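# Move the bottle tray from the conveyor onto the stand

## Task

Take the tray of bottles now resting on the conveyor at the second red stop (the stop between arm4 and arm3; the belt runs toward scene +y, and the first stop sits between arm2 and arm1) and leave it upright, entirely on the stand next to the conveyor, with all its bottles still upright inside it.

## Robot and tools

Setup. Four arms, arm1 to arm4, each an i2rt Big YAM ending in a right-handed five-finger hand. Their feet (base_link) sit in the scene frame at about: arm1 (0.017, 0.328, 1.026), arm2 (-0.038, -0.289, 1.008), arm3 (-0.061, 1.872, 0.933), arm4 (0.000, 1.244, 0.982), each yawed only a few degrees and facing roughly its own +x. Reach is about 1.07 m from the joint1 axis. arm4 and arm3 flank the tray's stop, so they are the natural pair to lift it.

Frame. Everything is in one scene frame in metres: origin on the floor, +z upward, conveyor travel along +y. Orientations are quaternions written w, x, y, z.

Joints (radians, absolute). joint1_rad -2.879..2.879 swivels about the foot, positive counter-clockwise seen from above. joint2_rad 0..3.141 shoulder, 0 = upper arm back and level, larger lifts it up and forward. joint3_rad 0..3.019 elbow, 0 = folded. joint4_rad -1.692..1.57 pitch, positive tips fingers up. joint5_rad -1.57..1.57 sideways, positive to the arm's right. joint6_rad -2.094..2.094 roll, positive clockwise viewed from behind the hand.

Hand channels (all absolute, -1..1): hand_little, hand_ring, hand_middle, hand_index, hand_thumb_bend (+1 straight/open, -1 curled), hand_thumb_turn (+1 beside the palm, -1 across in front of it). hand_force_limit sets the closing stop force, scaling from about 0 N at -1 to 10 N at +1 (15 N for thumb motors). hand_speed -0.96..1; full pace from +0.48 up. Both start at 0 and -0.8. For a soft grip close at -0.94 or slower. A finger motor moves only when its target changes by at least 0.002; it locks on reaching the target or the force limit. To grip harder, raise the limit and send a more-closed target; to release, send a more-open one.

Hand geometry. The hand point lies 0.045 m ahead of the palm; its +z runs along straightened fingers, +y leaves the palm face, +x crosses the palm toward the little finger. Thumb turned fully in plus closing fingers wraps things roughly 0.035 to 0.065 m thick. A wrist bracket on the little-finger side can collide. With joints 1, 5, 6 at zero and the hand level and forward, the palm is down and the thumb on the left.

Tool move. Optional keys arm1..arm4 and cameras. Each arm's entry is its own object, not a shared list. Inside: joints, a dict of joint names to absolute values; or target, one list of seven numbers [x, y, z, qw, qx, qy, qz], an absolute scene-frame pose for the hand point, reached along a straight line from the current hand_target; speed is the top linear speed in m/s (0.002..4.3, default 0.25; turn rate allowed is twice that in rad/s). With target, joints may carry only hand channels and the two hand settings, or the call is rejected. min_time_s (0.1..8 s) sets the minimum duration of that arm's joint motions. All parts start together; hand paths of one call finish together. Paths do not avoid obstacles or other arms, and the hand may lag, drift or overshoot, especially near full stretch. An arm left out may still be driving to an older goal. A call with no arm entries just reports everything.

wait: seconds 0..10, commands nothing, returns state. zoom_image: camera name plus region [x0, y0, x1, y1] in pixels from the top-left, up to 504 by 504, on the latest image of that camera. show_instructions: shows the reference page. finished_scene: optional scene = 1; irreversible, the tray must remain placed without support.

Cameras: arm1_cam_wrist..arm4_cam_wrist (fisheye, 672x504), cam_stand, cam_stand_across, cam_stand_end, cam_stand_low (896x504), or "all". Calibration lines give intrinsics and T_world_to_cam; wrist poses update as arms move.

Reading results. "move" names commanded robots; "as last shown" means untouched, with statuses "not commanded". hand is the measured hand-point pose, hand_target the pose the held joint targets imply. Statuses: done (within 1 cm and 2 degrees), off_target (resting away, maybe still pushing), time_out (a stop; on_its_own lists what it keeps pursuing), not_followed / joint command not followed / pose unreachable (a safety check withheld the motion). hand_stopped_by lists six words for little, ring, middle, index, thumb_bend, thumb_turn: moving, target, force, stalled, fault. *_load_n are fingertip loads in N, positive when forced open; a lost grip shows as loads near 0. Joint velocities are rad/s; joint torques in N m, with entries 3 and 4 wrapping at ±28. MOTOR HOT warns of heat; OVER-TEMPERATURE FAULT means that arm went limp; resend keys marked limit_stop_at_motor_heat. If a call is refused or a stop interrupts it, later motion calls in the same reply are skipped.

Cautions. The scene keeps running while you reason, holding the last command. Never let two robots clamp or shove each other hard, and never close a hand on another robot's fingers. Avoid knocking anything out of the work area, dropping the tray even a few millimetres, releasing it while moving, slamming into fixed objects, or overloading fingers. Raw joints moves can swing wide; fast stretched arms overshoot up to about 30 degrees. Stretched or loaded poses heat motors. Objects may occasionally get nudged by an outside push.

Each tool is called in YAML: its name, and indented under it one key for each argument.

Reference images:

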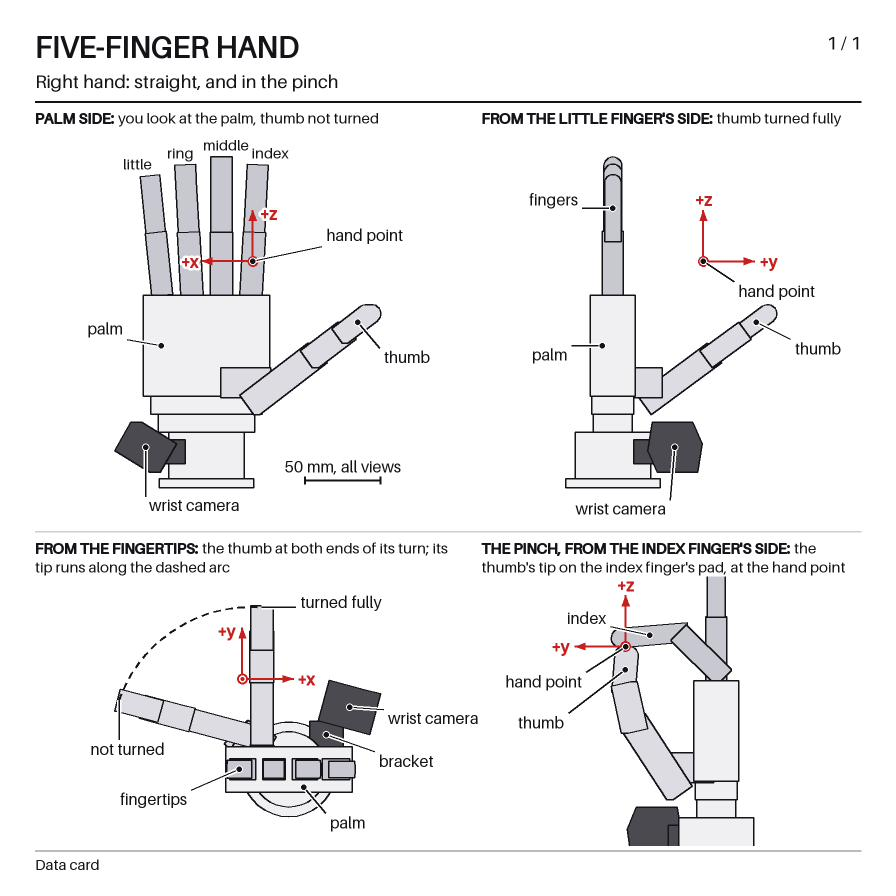

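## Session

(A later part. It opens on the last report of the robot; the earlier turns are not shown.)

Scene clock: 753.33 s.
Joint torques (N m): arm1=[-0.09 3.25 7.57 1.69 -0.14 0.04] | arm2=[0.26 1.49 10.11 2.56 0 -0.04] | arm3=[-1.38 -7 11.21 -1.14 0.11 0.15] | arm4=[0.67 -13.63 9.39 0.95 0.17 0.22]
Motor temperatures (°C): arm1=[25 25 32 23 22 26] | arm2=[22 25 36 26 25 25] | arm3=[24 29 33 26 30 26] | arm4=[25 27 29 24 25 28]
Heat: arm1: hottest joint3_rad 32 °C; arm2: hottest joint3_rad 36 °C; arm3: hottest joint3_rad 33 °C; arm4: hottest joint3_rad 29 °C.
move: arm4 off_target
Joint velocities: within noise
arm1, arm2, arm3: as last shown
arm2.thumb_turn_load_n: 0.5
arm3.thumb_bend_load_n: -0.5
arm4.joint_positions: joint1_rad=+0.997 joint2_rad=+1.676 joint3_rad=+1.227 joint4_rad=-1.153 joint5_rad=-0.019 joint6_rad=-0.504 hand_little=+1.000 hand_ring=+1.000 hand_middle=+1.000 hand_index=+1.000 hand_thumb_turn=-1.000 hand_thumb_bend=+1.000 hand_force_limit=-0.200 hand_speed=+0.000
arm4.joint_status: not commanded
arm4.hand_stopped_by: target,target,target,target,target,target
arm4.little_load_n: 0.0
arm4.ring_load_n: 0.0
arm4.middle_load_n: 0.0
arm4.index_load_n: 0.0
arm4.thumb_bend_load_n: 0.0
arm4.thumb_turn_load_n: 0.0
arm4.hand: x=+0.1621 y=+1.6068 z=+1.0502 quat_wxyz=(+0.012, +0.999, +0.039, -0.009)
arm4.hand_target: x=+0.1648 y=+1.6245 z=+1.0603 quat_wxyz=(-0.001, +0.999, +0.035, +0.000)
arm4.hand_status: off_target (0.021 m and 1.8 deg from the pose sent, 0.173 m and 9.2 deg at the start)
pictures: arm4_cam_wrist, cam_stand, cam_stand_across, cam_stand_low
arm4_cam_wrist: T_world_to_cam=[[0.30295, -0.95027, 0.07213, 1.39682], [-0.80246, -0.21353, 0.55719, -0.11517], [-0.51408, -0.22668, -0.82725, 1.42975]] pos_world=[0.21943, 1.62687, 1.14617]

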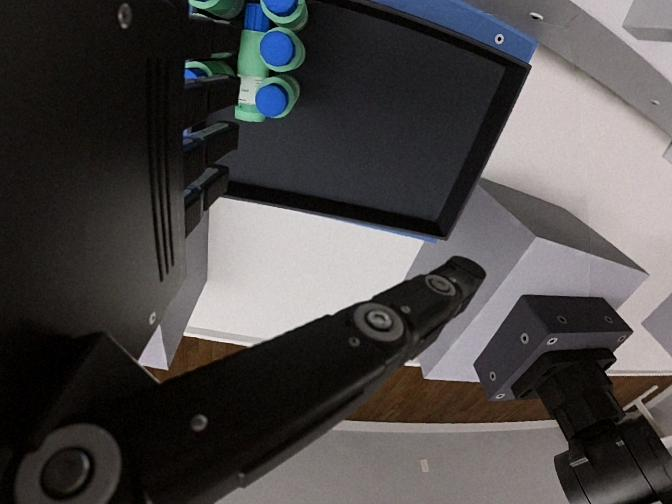

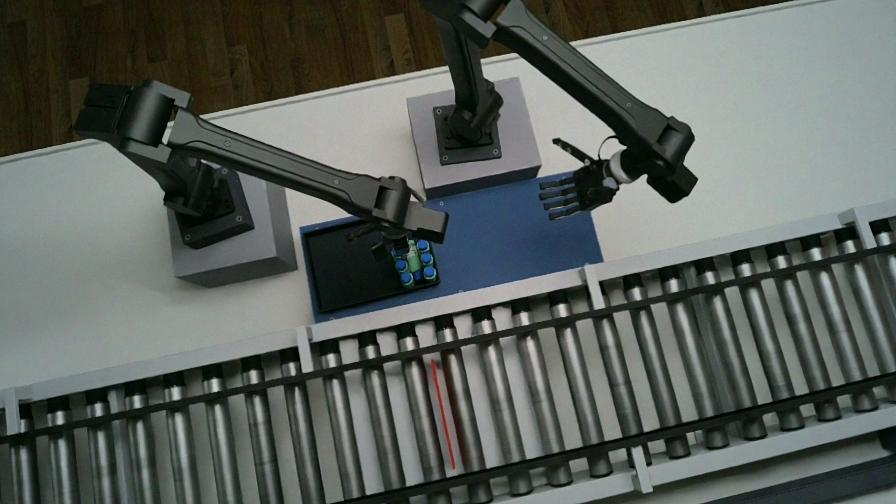

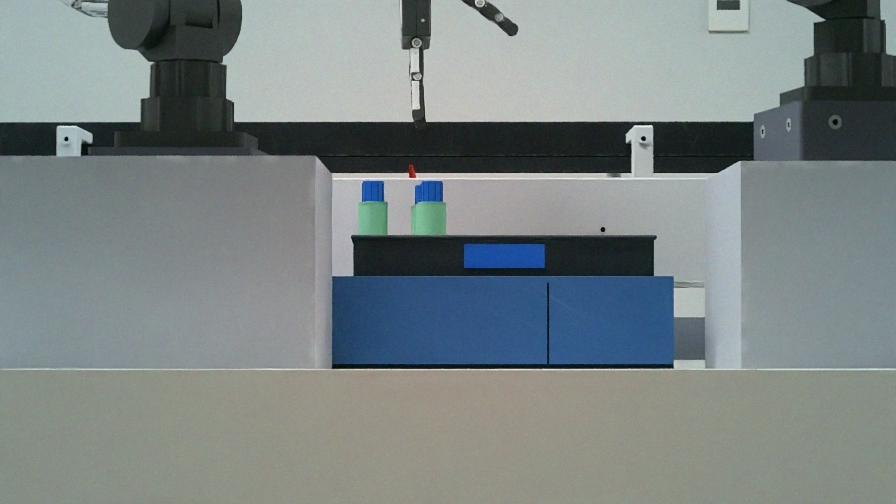

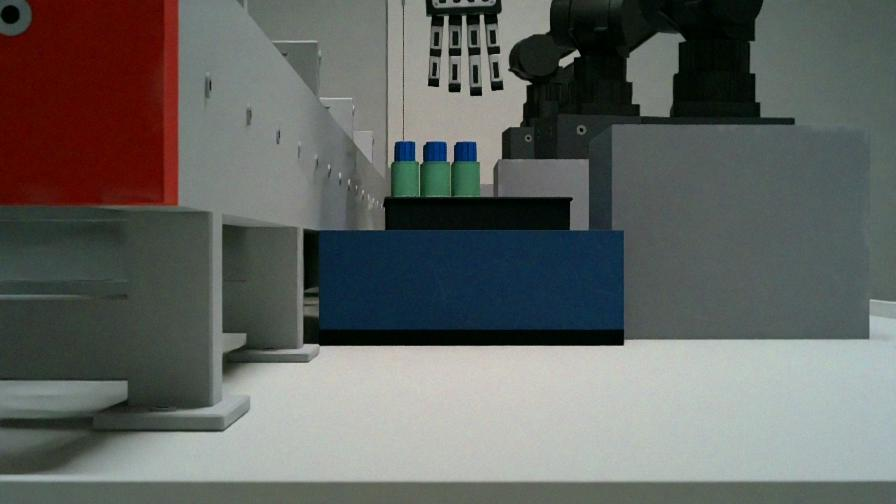

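move:
  arm4: {"target":[0.177,1.641,1.015,0.0,0.999,0.035,0.006],"speed":0.06}
  cameras: ["cam_stand_across","cam_stand_low"]

zoom_image:
  camera: "cam_stand_across"
  region: [330, 120, 480, 250]

zoom_image:
  camera: "cam_stand_low"
  region: [360, 40, 560, 240]

Scene clock: 757.07 s.
Joint torques (N m): arm1=[-0.03 4.01 7.79 1.68 -0.23 0.01] | arm2=[0.44 1.55 10.24 2.52 0.01 -0.01] | arm3=[-1.38 -6.95 11.22 -1.16 0.11 0.16] | arm4=[0.5 -14.8 8.99 1.5 0.17 0.2]
Motor temperatures (°C): arm1=[25 25 32 23 22 26] | arm2=[22 25 36 26 25 25] | arm3=[24 29 33 26 30 26] | arm4=[25 27 29 24 25 28]
Heat: arm1: hottest joint3_rad 32 °C; arm2: hottest joint3_rad 36 °C; arm3: hottest joint3_rad 33 °C; arm4: hottest joint3_rad 29 °C.
move: arm4 off_target
Joint velocities: within noise
arm1, arm2, arm3: as last shown
arm1.little_load_n: 0.5
arm2.thumb_turn_load_n: 0.0
arm3.middle_load_n: 0.5
arm4.joint_positions: joint1_rad=+0.997 joint2_rad=+1.771 joint3_rad=+1.227 joint4_rad=-1.068 joint5_rad=-0.009 joint6_rad=-0.503 hand_little=+1.000 hand_ring=+1.000 hand_middle=+1.000 hand_index=+1.000 hand_thumb_turn=-1.000 hand_thumb_bend=+1.000 hand_force_limit=-0.200 hand_speed=+0.000
arm4.joint_status: not commanded
arm4.hand_stopped_by: target,target,target,target,target,target
arm4.little_load_n: 0.0
arm4.ring_load_n: 0.0
arm4.middle_load_n: 0.0
arm4.index_load_n: 0.0
arm4.thumb_bend_load_n: 0.0
arm4.thumb_turn_load_n: 0.0
arm4.hand: x=+0.1705 y=+1.6189 z=+1.0072 quat_wxyz=(+0.020, +0.999, +0.039, -0.006)
arm4.hand_target: x=+0.1767 y=+1.6404 z=+1.0156 quat_wxyz=(+0.000, +0.999, +0.035, +0.006)
arm4.hand_status: off_target (0.024 m and 2.7 deg from the pose sent, 0.051 m and 2.3 deg at the start)

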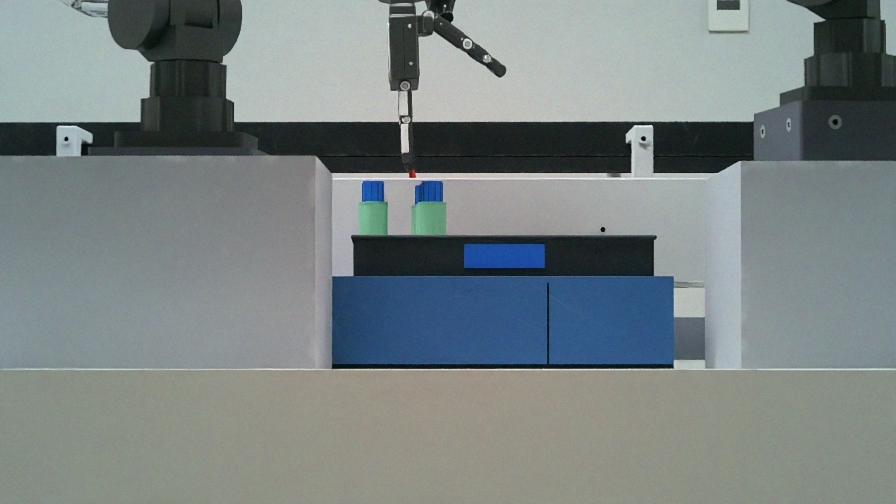

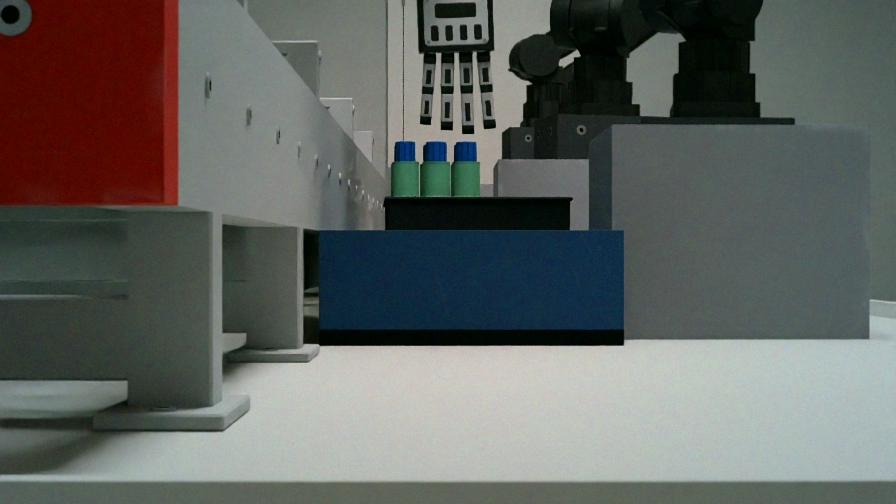

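Scaled by 3.360 from the camera's image (finer frame: 1280x720).

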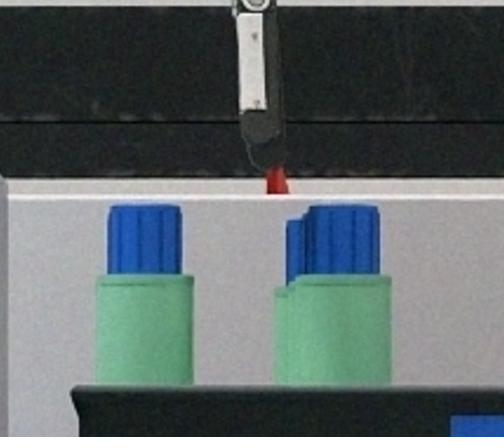

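Scaled by 2.520 from the camera's image (finer frame: 1280x720).

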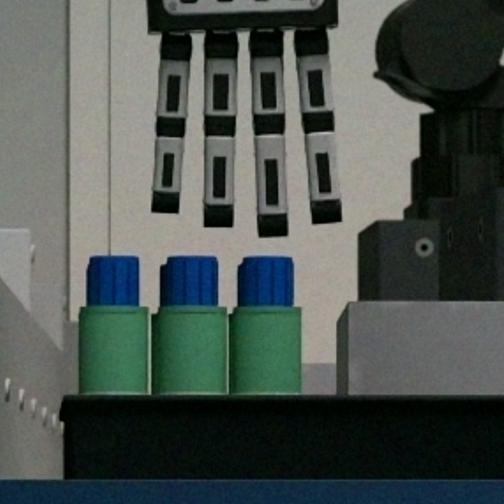

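move:
  arm4: {"target":[0.178,1.647,1.008,-0.02,0.999,0.035,0.012],"speed":0.05}
  cameras: ["cam_stand_across","cam_stand"]

zoom_image:
  camera: "cam_stand_across"
  region: [330, 120, 480, 250]

Scene clock: 760.00 s.
Joint torques (N m): arm1=[-0.09 3.43 7.76 1.57 -0.16 0.04] | arm2=[0.09 1.44 10.32 2.54 0.01 -0.04] | arm3=[-1.44 -7 11.23 -1.17 0.11 0.16] | arm4=[0.44 -15.33 7.56 1.62 -0.08 0.21]
Motor temperatures (°C): arm1=[25 25 32 23 22 26] | arm2=[22 25 36 26 25 25] | arm3=[24 29 33 26 29 26] | arm4=[25 28 29 24 25 28]
Heat: arm1: hottest joint3_rad 32 °C; arm2: hottest joint3_rad 36 °C; arm3: hottest joint3_rad 33 °C; arm4: hottest joint3_rad 29 °C.
move: arm4 off_target
Joint velocities: within noise
arm1, arm2, arm3: as last shown
arm1.little_load_n: 0.0
arm1.thumb_turn_load_n: -0.5
arm2.little_load_n: 0.5
arm3.middle_load_n: 0.0
arm3.thumb_bend_load_n: 0.0
arm4.joint_positions: joint1_rad=+0.997 joint2_rad=+1.771 joint3_rad=+1.227 joint4_rad=-1.011 joint5_rad=-0.009 joint6_rad=-0.503 hand_little=+1.000 hand_ring=+1.000 hand_middle=+1.000 hand_index=+1.000 hand_thumb_turn=-1.000 hand_thumb_bend=+1.000 hand_force_limit=-0.200 hand_speed=+0.000
arm4.joint_status: not commanded
arm4.hand_stopped_by: target,target,target,target,target,target
arm4.little_load_n: 0.0
arm4.ring_load_n: 0.0
arm4.middle_load_n: 0.0
arm4.index_load_n: 0.0
arm4.thumb_bend_load_n: 0.0
arm4.thumb_turn_load_n: 0.0
arm4.hand: x=+0.1768 y=+1.6328 z=+1.0031 quat_wxyz=(-0.006, +0.999, +0.039, +0.006)
arm4.hand_target: x=+0.1780 y=+1.6468 z=+1.0083 quat_wxyz=(-0.020, +0.999, +0.035, +0.012)
arm4.hand_status: off_target (0.015 m and 1.8 deg from the pose sent, 0.029 m and 5.0 deg at the start)
pictures: cam_stand, cam_stand_across

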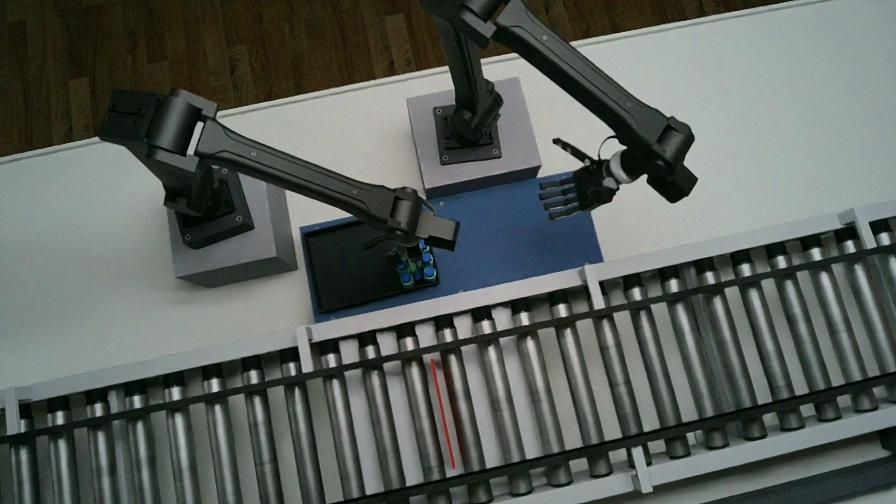

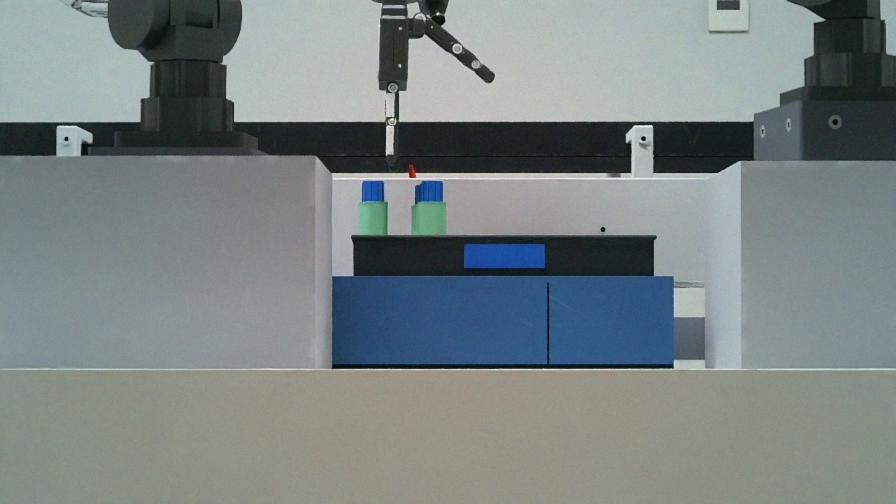

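Scaled by 3.360 from the camera's image (finer frame: 1280x720).

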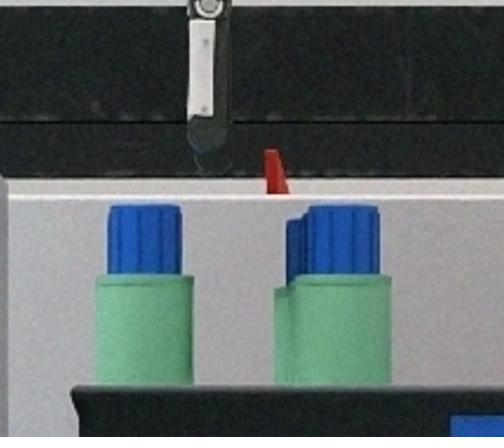

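move:
  arm4: {"target":[0.176,1.635,1.000,-0.015,0.999,0.035,0.008],"speed":0.04}
  cameras: ["cam_stand_across","cam_stand_low"]

zoom_image:
  camera: "cam_stand_across"
  region: [330, 120, 480, 250]

Scene clock: 762.73 s.
Joint torques (N m): arm1=[0.32 3.72 7.49 1.52 -0.19 0.05] | arm2=[0.32 1.61 10.19 2.61 0.02 -0.04] | arm3=[-1.44 -7 11.23 -1.14 0.11 0.16] | arm4=[-0.09 -15.79 4.97 1.68 -0.11 0.15]
Motor temperatures (°C): arm1=[25 25 32 23 22 26] | arm2=[22 25 36 26 25 25] | arm3=[24 29 33 26 29 26] | arm4=[25 28 29 24 25 28]
Heat: arm1: hottest joint3_rad 32 °C; arm2: hottest joint3_rad 36 °C; arm3: hottest joint3_rad 33 °C; arm4: hottest joint3_rad 29 °C.
move: arm4 done
Joint velocities: within noise
arm1.joint_positions: joint1_rad=+0.098 joint2_rad=+0.547 joint3_rad=+1.374 joint4_rad=-1.301 joint5_rad=-0.090 joint6_rad=-1.151 hand_little=+1.000 hand_ring=+1.000 hand_middle=+1.000 hand_index=+1.000 hand_thumb_turn=+1.000 hand_thumb_bend=+1.000 hand_force_limit=+0.000 hand_speed=-0.800
arm1.joint_status: not commanded
arm1.hand_stopped_by: target,target,target,target,target,target
arm1.little_load_n: 0.0
arm1.ring_load_n: 0.0
arm1.middle_load_n: 0.0
arm1.index_load_n: 0.0
arm1.thumb_bend_load_n: 0.0
arm1.thumb_turn_load_n: 0.0
arm1.hand: x=+0.2290 y=+0.3345 z=+1.5209 quat_wxyz=(-0.189, +0.849, -0.087, +0.486)
arm1.hand_target: x=+0.2278 y=+0.3343 z=+1.5297 quat_wxyz=(-0.191, +0.843, -0.086, +0.495)
arm1.hand_status: not commanded
arm2.joint_positions: joint1_rad=-0.023 joint2_rad=+0.637 joint3_rad=+1.321 joint4_rad=-1.164 joint5_rad=-0.169 joint6_rad=-1.285 hand_little=+1.000 hand_ring=+1.000 hand_middle=+1.000 hand_index=+1.000 hand_thumb_turn=+1.000 hand_thumb_bend=+1.000 hand_force_limit=+0.000 hand_speed=-0.800
arm2.joint_status: not commanded
arm2.hand_stopped_by: target,target,target,target,target,target
arm2.little_load_n: 0.0
arm2.ring_load_n: 0.5
arm2.middle_load_n: 0.0
arm2.index_load_n: 0.0
arm2.thumb_bend_load_n: 0.0
arm2.thumb_turn_load_n: 0.0
arm2.hand: x=+0.2284 y=-0.3437 z=+1.4937 quat_wxyz=(-0.109, +0.840, -0.138, +0.514)
arm2.hand_target: x=+0.2275 y=-0.3436 z=+1.5044 quat_wxyz=(-0.110, +0.834, -0.136, +0.524)
arm2.hand_status: not commanded
arm3: as last shown
arm3.thumb_bend_load_n: -0.5
arm4.joint_positions: joint1_rad=+0.997 joint2_rad=+1.771 joint3_rad=+1.227 joint4_rad=-0.994 joint5_rad=-0.011 joint6_rad=-0.503 hand_little=+1.000 hand_ring=+1.000 hand_middle=+1.000 hand_index=+1.000 hand_thumb_turn=-1.000 hand_thumb_bend=+1.000 hand_force_limit=-0.200 hand_speed=+0.000
arm4.joint_status: not commanded
arm4.hand_stopped_by: target,target,target,target,target,target
arm4.little_load_n: 0.0
arm4.ring_load_n: 0.0
arm4.middle_load_n: 0.0
arm4.index_load_n: 0.0
arm4.thumb_bend_load_n: 0.0
arm4.thumb_turn_load_n: 0.0
arm4.hand: x=+0.1784 y=+1.6371 z=+1.0021 quat_wxyz=(-0.014, +0.999, +0.039, +0.009)
arm4.hand_target: x=+0.1761 y=+1.6350 z=+1.0001 quat_wxyz=(-0.015, +0.999, +0.035, +0.008)
arm4.hand_status: done (0.004 m and 0.5 deg from the pose sent, 0.004 m and 1.2 deg at the start)

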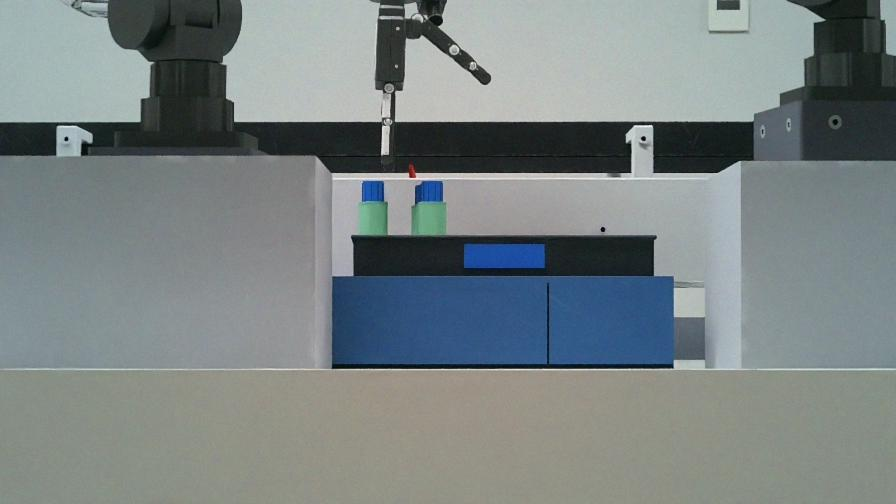

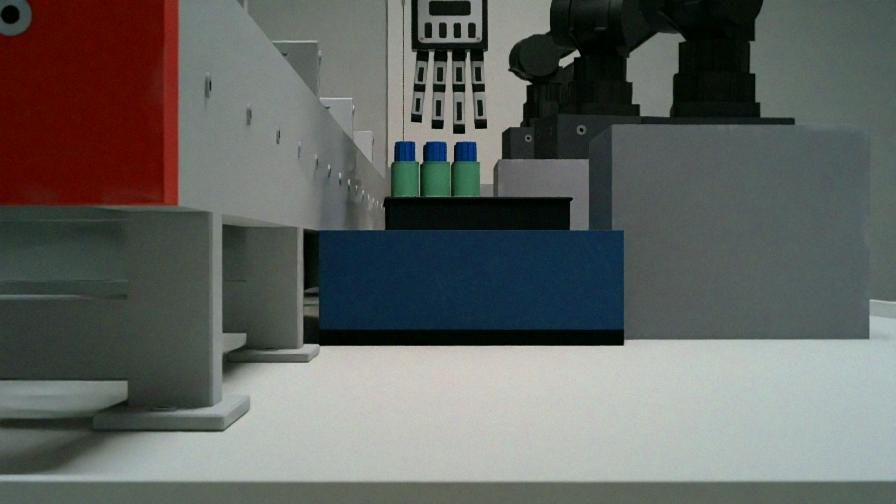

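Scaled by 3.360 from the camera's image (finer frame: 1280x720).

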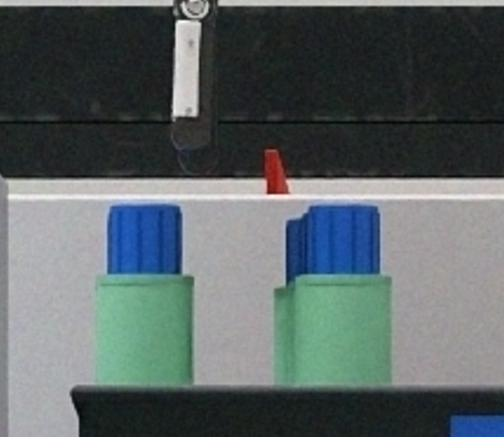

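move:
  arm4: {"target": [0.176, 1.624, 1.004, -0.015, 0.999, 0.035, 0.008], "speed": 0.1}
  cameras: ["cam_stand_across", "cam_stand_low", "cam_stand"]

zoom_image:
  camera: "cam_stand_across"
  region: [330, 120, 480, 250]

zoom_image:
  camera: "cam_stand"
  region: [370, 210, 460, 300]

Scene clock: 766.37 s.
Joint torques (N m): arm1=[-0.21 3.78 7.58 1.52 -0.2 0.09] | arm2=[0.44 1.55 10.22 2.56 0.02 -0.06] | arm3=[-1.38 -6.95 11.22 -1.14 0.11 0.16] | arm4=[-0.79 -16.38 5.18 1.61 -0.11 0.07]
Motor temperatures (°C): arm1=[25 25 32 23 22 26] | arm2=[22 25 36 26 25 25] | arm3=[24 29 33 26 29 26] | arm4=[25 28 29 24 25 28]
Heat: arm1: hottest joint3_rad 32 °C; arm2: hottest joint3_rad 36 °C; arm3: hottest joint3_rad 33 °C; arm4: hottest joint3_rad 29 °C.
move: arm4 done
Joint velocities: within noise
arm1, arm2, arm3: as last shown
arm2.ring_load_n: 0.0
arm3.thumb_bend_load_n: 0.0
arm4.joint_positions: joint1_rad=+0.997 joint2_rad=+1.755 joint3_rad=+1.196 joint4_rad=-0.994 joint5_rad=-0.011 joint6_rad=-0.503 hand_little=+1.000 hand_ring=+1.000 hand_middle=+1.000 hand_index=+1.000 hand_thumb_turn=-1.000 hand_thumb_bend=+1.000 hand_force_limit=-0.200 hand_speed=+0.000
arm4.joint_status: not commanded
arm4.hand_stopped_by: target,target,target,target,target,target
arm4.little_load_n: 0.0
arm4.ring_load_n: 0.0
arm4.middle_load_n: 0.0
arm4.index_load_n: 0.0
arm4.thumb_bend_load_n: 0.0
arm4.thumb_turn_load_n: 0.0
arm4.hand: x=+0.1733 y=+1.6257 z=+1.0005 quat_wxyz=(-0.008, +0.999, +0.039, +0.006)
arm4.hand_target: x=+0.1761 y=+1.6240 z=+1.0041 quat_wxyz=(-0.015, +0.999, +0.035, +0.008)
arm4.hand_status: done (0.005 m and 1.0 deg from the pose sent, 0.013 m and 0.5 deg at the start)
pictures: cam_stand, cam_stand_across, cam_stand_low

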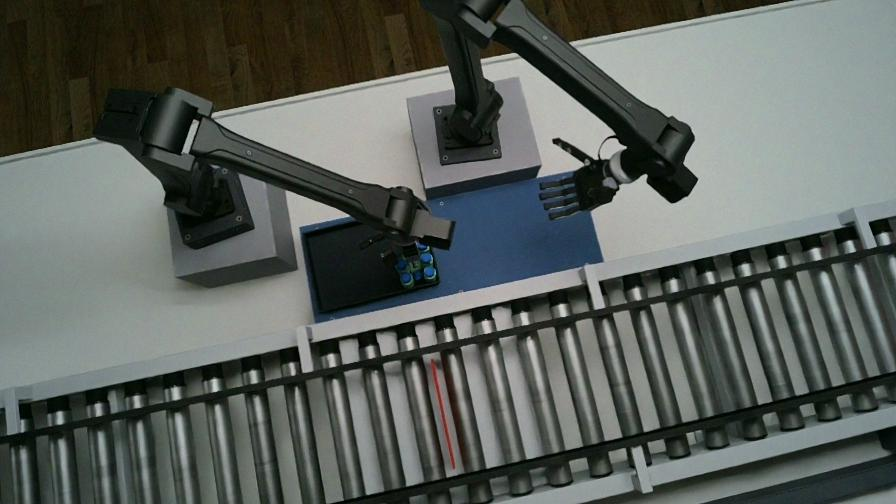

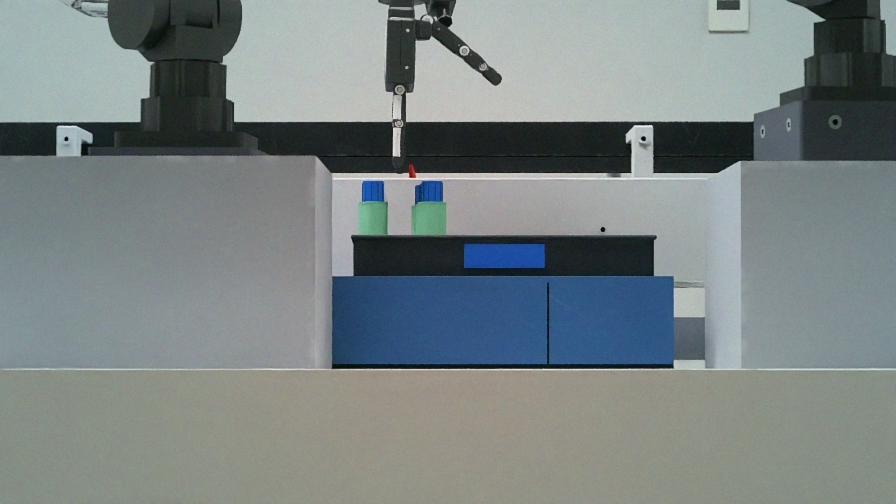

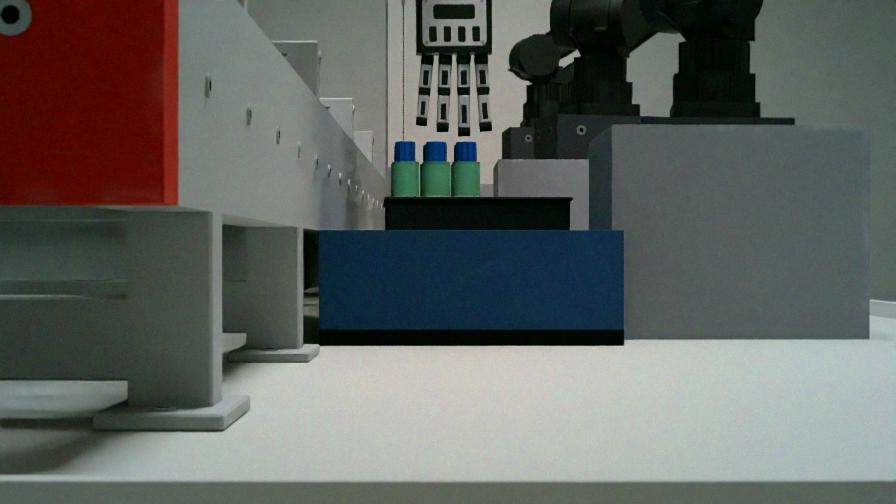

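Scaled by 3.360 from the camera's image (finer frame: 1280x720).

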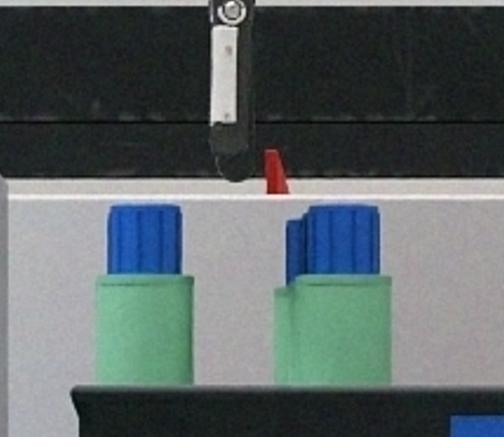

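Scaled by 5.600 from the camera's image (finer frame: 1280x720).

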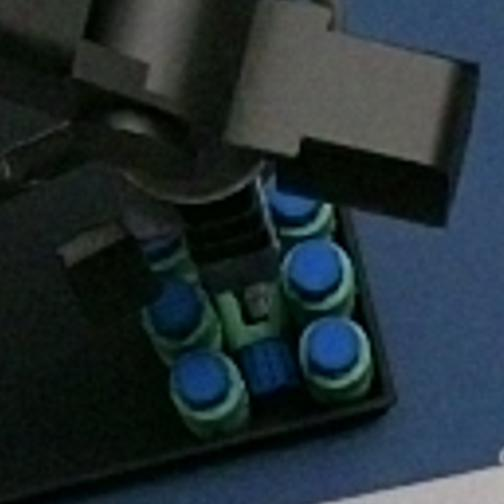

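move:
  arm4: {"target": [0.177, 1.624, 0.975, -0.012, 0.999, 0.037, 0.007], "speed": 0.06}
  cameras: ["cam_stand_across", "cam_stand_low", "cam_stand"]

zoom_image:
  camera: "cam_stand_across"
  region: [330, 120, 480, 250]

zoom_image:
  camera: "cam_stand_low"
  region: [360, 40, 560, 240]

Scene clock: 769.47 s.
Joint torques (N m): arm1=[-0.38 3.02 7.56 1.62 -0.15 0.07] | arm2=[0.38 1.38 10.24 2.54 0.01 -0.05] | arm3=[-1.38 -6.95 11.23 -1.16 0.11 0.15] | arm4=[-0.79 -14.97 5.05 1.66 -0.08 0.03]
Motor temperatures (°C): arm1=[25 25 32 23 22 26] | arm2=[22 25 36 26 25 25] | arm3=[24 29 33 26 29 26] | arm4=[25 28 29 24 25 28]
Heat: arm1: hottest joint3_rad 32 °C; arm2: hottest joint3_rad 36 °C; arm3: hottest joint3_rad 33 °C; arm4: hottest joint3_rad 29 °C.
move: arm4 done
Joint velocities: within noise
arm1, arm2, arm3: as last shown
arm2.little_load_n: 0.5
arm4.joint_positions: joint1_rad=+0.997 joint2_rad=+1.780 joint3_rad=+1.172 joint4_rad=-0.930 joint5_rad=-0.011 joint6_rad=-0.503 hand_little=+1.000 hand_ring=+1.000 hand_middle=+1.000 hand_index=+1.000 hand_thumb_turn=-1.000 hand_thumb_bend=+1.000 hand_force_limit=-0.200 hand_speed=+0.000
arm4.joint_status: not commanded
arm4.hand_stopped_by: target,target,target,target,target,target
arm4.little_load_n: 0.0
arm4.ring_load_n: 0.0
arm4.middle_load_n: 0.0
arm4.index_load_n: 0.0
arm4.thumb_bend_load_n: 0.0
arm4.thumb_turn_load_n: 0.0
arm4.hand: x=+0.1745 y=+1.6277 z=+0.9802 quat_wxyz=(-0.014, +0.999, +0.039, +0.009)
arm4.hand_target: x=+0.1770 y=+1.6240 z=+0.9751 quat_wxyz=(-0.012, +0.999, +0.037, +0.007)
arm4.hand_status: done (0.007 m and 0.4 deg from the pose sent, 0.026 m and 0.6 deg at the start)
pictures: cam_stand, cam_stand_across, cam_stand_low

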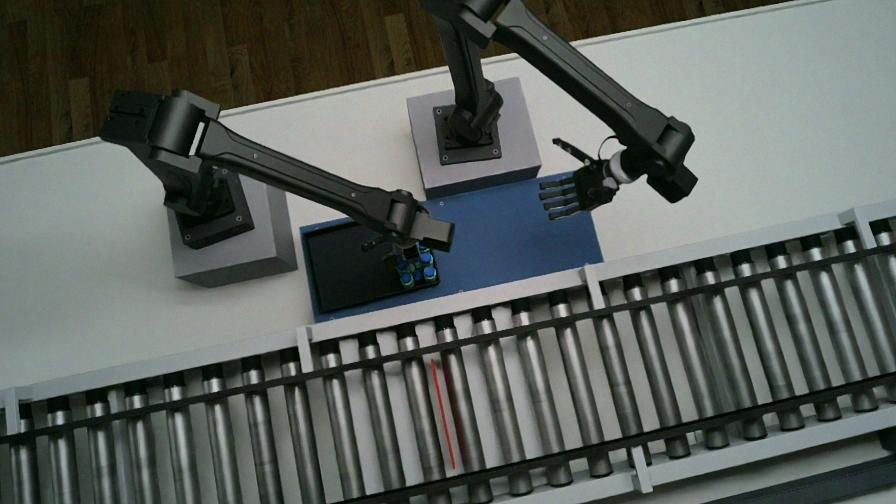

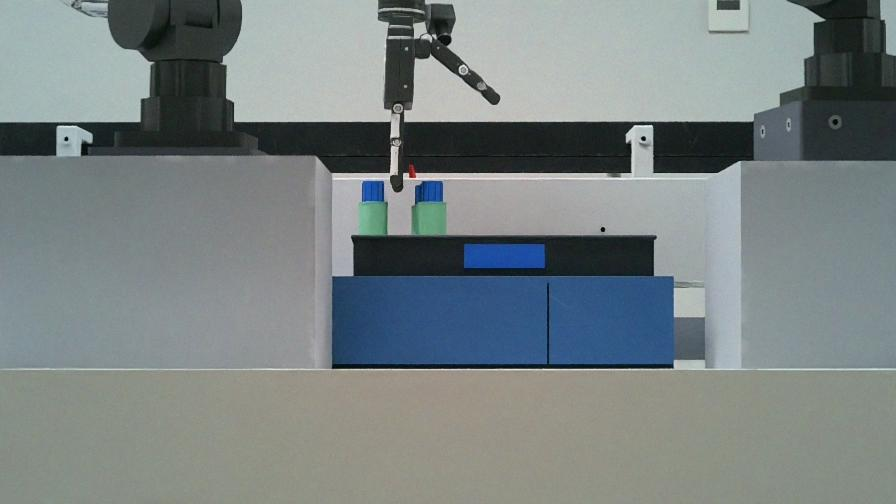

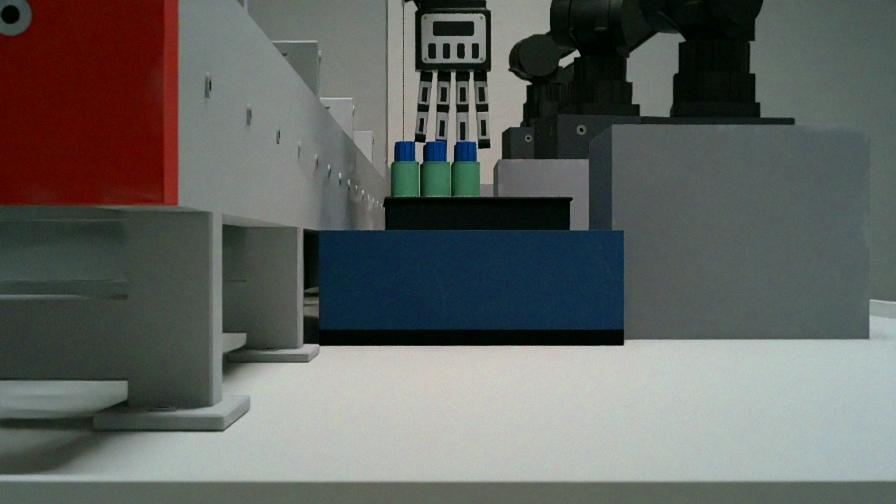

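Scaled by 3.360 from the camera's image (finer frame: 1280x720).

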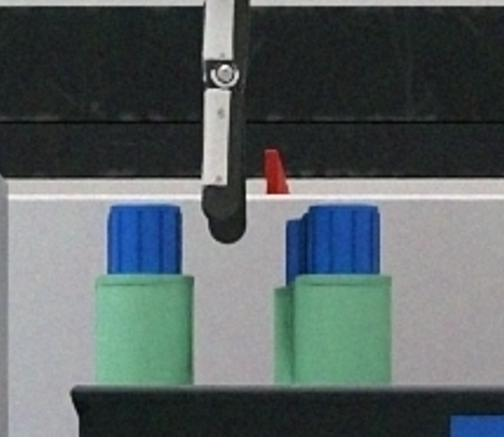

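Scaled by 2.520 from the camera's image (finer frame: 1280x720).

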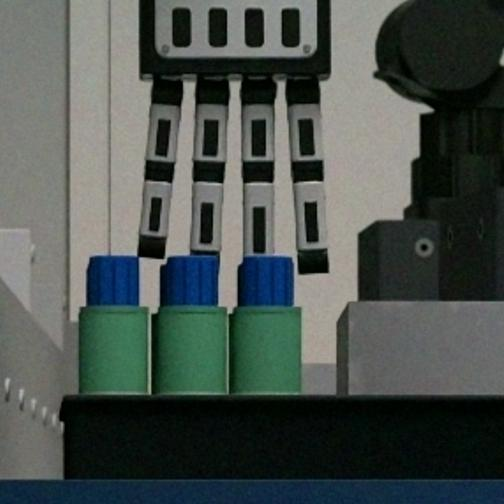

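move:
  arm4: {"target": [0.178, 1.620, 0.955, -0.012, 0.999, 0.037, 0.007], "speed": 0.06}
  cameras: ["cam_stand_across", "cam_stand_low"]

zoom_image:
  camera: "cam_stand_across"
  region: [330, 120, 480, 250]

Scene clock: 771.00 s.
Joint torques (N m): arm1=[0.15 3.84 7.69 1.61 -0.16 0.03] | arm2=[0.32 1.38 10.19 2.66 0.02 -0.04] | arm3=[-1.44 -6.95 11.23 -1.18 0.11 0.16] | arm4=[-1.14 -14.68 4.85 1.66 -0.08 -0.01]
Motor temperatures (°C): arm1=[25 25 33 23 22 26] | arm2=[22 25 36 26 25 25] | arm3=[24 29 33 26 29 26] | arm4=[25 28 29 24 25 28]
Heat: arm1: hottest joint3_rad 33 °C; arm2: hottest joint3_rad 36 °C; arm3: hottest joint3_rad 33 °C; arm4: hottest joint3_rad 29 °C.
move: arm4 done
Joint velocities: within noise
arm1, arm2: as last shown
arm1.middle_load_n: -0.5
arm2.little_load_n: 0.0
arm3.joint_positions: joint1_rad=+0.826 joint2_rad=+1.357 joint3_rad=+1.116 joint4_rad=-1.653 joint5_rad=+0.340 joint6_rad=-0.704 hand_little=+0.191 hand_ring=+0.210 hand_middle=+0.210 hand_index=+0.210 hand_thumb_turn=+1.000 hand_thumb_bend=+1.000 hand_force_limit=+0.700 hand_speed=-0.850
arm3.joint_status: not commanded
arm3.hand_stopped_by: target,target,target,target,target,target
arm3.little_load_n: 0.0
arm3.ring_load_n: 0.0
arm3.middle_load_n: 0.5
arm3.index_load_n: 0.0
arm3.thumb_bend_load_n: 0.0
arm3.thumb_turn_load_n: 0.0
arm3.hand: x=+0.1649 y=+1.9709 z=+1.1426 quat_wxyz=(+0.225, +0.974, -0.034, +0.016)
arm3.hand_target: x=+0.1698 y=+1.9798 z=+1.1498 quat_wxyz=(+0.220, +0.975, -0.038, +0.022)
arm3.hand_status: not commanded
arm4.joint_positions: joint1_rad=+0.997 joint2_rad=+1.805 joint3_rad=+1.144 joint4_rad=-0.877 joint5_rad=-0.011 joint6_rad=-0.503 hand_little=+1.000 hand_ring=+1.000 hand_middle=+1.000 hand_index=+1.000 hand_thumb_turn=-1.000 hand_thumb_bend=+1.000 hand_force_limit=-0.200 hand_speed=+0.000
arm4.joint_status: not commanded
arm4.hand_stopped_by: target,target,target,target,target,target
arm4.little_load_n: 0.0
arm4.ring_load_n: 0.5
arm4.middle_load_n: 0.0
arm4.index_load_n: 0.0
arm4.thumb_bend_load_n: 0.0
arm4.thumb_turn_load_n: 0.0
arm4.hand: x=+0.1736 y=+1.6249 z=+0.9603 quat_wxyz=(-0.014, +0.999, +0.039, +0.010)
arm4.hand_target: x=+0.1779 y=+1.6199 z=+0.9551 quat_wxyz=(-0.012, +0.999, +0.037, +0.007)
arm4.hand_status: done (0.008 m and 0.4 deg from the pose sent, 0.027 m and 0.4 deg at the start)

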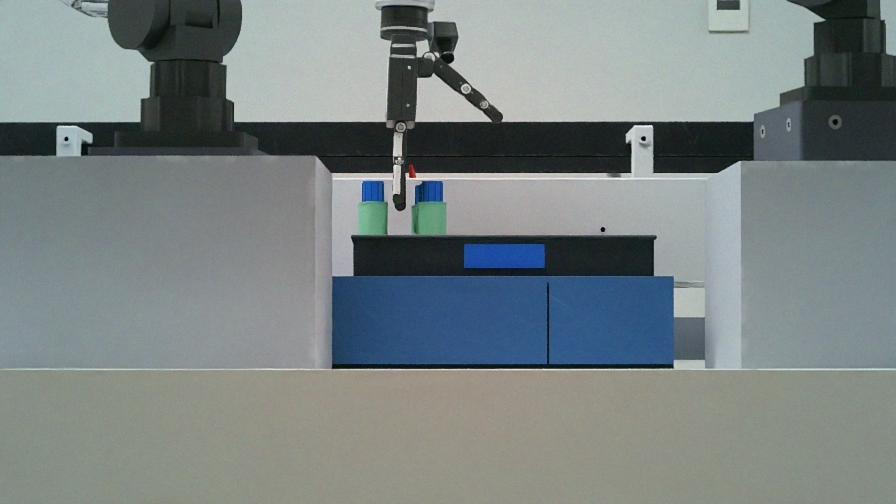

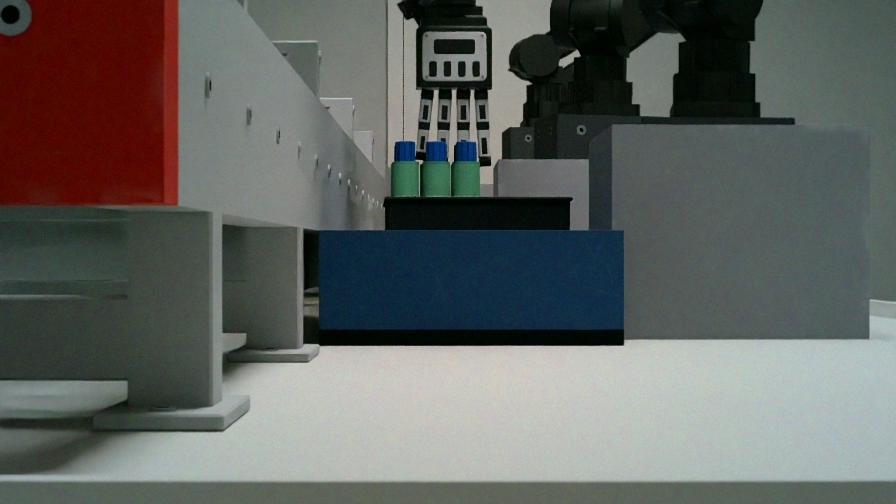

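Scaled by 3.360 from the camera's image (finer frame: 1280x720).

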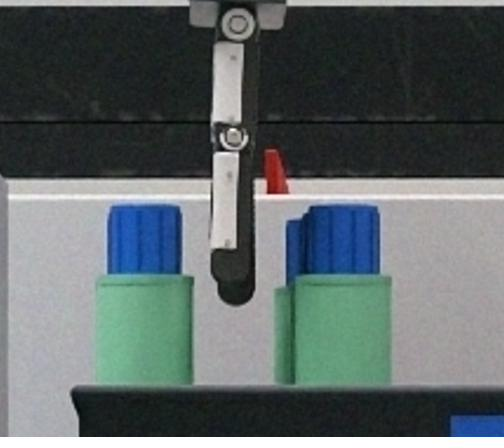

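move:
  arm4: {"target": [0.178, 1.620, 0.938, -0.012, 0.999, 0.037, 0.007], "speed": 0.05}

move:
  arm4: {"target": [0.178, 1.620, 0.930, -0.012, 0.999, 0.037, 0.007], "speed": 0.05}
  cameras: ["cam_stand_across", "cam_stand_low"]

zoom_image:
  camera: "cam_stand_across"
  region: [330, 120, 480, 250]

Scene clock: 773.30 s.
Joint torques (N m): arm1=[-0.21 3.43 7.65 1.59 -0.18 0.06] | arm2=[0.21 1.79 10.26 2.55 0 -0.04] | arm3=[-1.44 -7 11.23 -1.18 0.11 0.16] | arm4=[-1.03 -14.86 4.66 1.66 -0.08 -0.01]
Motor temperatures (°C): arm1=[25 25 33 23 22 26] | arm2=[22 25 36 26 25 25] | arm3=[24 29 33 26 29 26] | arm4=[25 28 29 24 25 28]
Heat: arm1: hottest joint3_rad 33 °C; arm2: hottest joint3_rad 36 °C; arm3: hottest joint3_rad 33 °C; arm4: hottest joint3_rad 29 °C.
move: arm4 done
Joint velocities: within noise
arm1, arm2, arm3: as last shown
arm1.middle_load_n: 0.0
arm3.middle_load_n: 0.0
arm4.joint_positions: joint1_rad=+0.997 joint2_rad=+1.834 joint3_rad=+1.131 joint4_rad=-0.835 joint5_rad=-0.011 joint6_rad=-0.503 hand_little=+1.000 hand_ring=+1.000 hand_middle=+1.000 hand_index=+1.000 hand_thumb_turn=-1.000 hand_thumb_bend=+1.000 hand_force_limit=-0.200 hand_speed=+0.000
arm4.joint_status: not commanded
arm4.hand_stopped_by: target,target,target,target,target,target
arm4.little_load_n: 0.0
arm4.ring_load_n: 0.0
arm4.middle_load_n: 0.0
arm4.index_load_n: 0.0
arm4.thumb_bend_load_n: -0.5
arm4.thumb_turn_load_n: 0.0
arm4.hand: x=+0.1739 y=+1.6249 z=+0.9432 quat_wxyz=(-0.014, +0.999, +0.039, +0.010)
arm4.hand_target: x=+0.1779 y=+1.6198 z=+0.9380 quat_wxyz=(-0.012, +0.999, +0.037, +0.007)
arm4.hand_status: done (0.008 m and 0.4 deg from the pose sent, 0.023 m and 0.5 deg at the start)
pictures: none

Scene clock: 774.30 s.
Joint torques (N m): arm1=[-0.62 3.14 7.58 1.77 -0.11 0.05] | arm2=[0.21 1.32 10.21 2.59 0.01 -0.05] | arm3=[-1.44 -6.95 11.21 -1.14 0.11 0.15] | arm4=[-1.14 -14.92 4.55 1.69 -0.08 0]
Motor temperatures (°C): arm1=[25 25 33 23 22 26] | arm2=[22 25 36 26 25 25] | arm3=[24 29 33 26 29 26] | arm4=[25 28 29 24 25 28]
Heat: arm1: hottest joint3_rad 33 °C; arm2: hottest joint3_rad 36 °C; arm3: hottest joint3_rad 33 °C; arm4: hottest joint3_rad 29 °C.
move: arm4 done
Joint velocities: within noise
arm1, arm2, arm3: as last shown
arm4.joint_positions: joint1_rad=+0.997 joint2_rad=+1.846 joint3_rad=+1.127 joint4_rad=-0.815 joint5_rad=-0.011 joint6_rad=-0.503 hand_little=+1.000 hand_ring=+1.000 hand_middle=+1.000 hand_index=+1.000 hand_thumb_turn=-1.000 hand_thumb_bend=+1.000 hand_force_limit=-0.200 hand_speed=+0.000
arm4.joint_status: not commanded
arm4.hand_stopped_by: target,target,target,target,target,target
arm4.little_load_n: 0.0
arm4.ring_load_n: 0.0
arm4.middle_load_n: 0.5
arm4.index_load_n: 0.0
arm4.thumb_bend_load_n: 0.0
arm4.thumb_turn_load_n: 0.0
arm4.hand: x=+0.1743 y=+1.6257 z=+0.9363 quat_wxyz=(-0.016, +0.999, +0.039, +0.010)
arm4.hand_target: x=+0.1779 y=+1.6199 z=+0.9301 quat_wxyz=(-0.012, +0.999, +0.037, +0.007)
arm4.hand_status: done (0.009 m and 0.6 deg from the pose sent, 0.015 m and 0.5 deg at the start)

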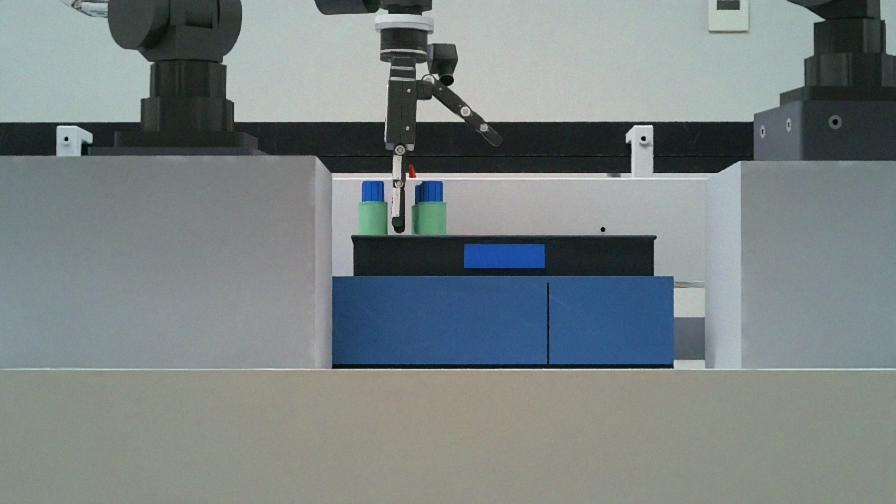

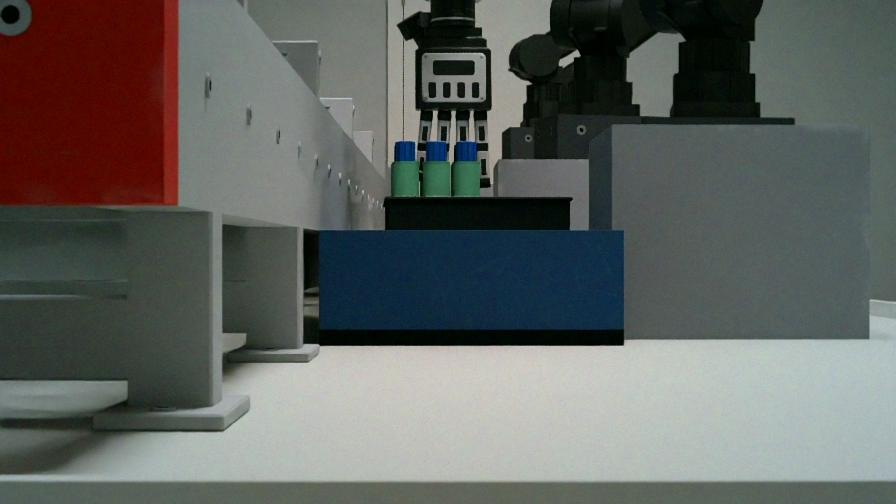

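Scaled by 3.360 from the camera's image (finer frame: 1280x720).

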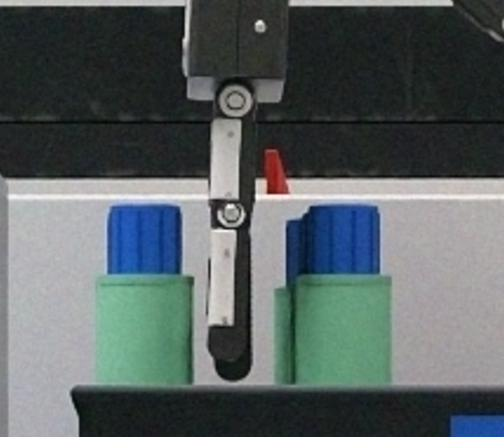

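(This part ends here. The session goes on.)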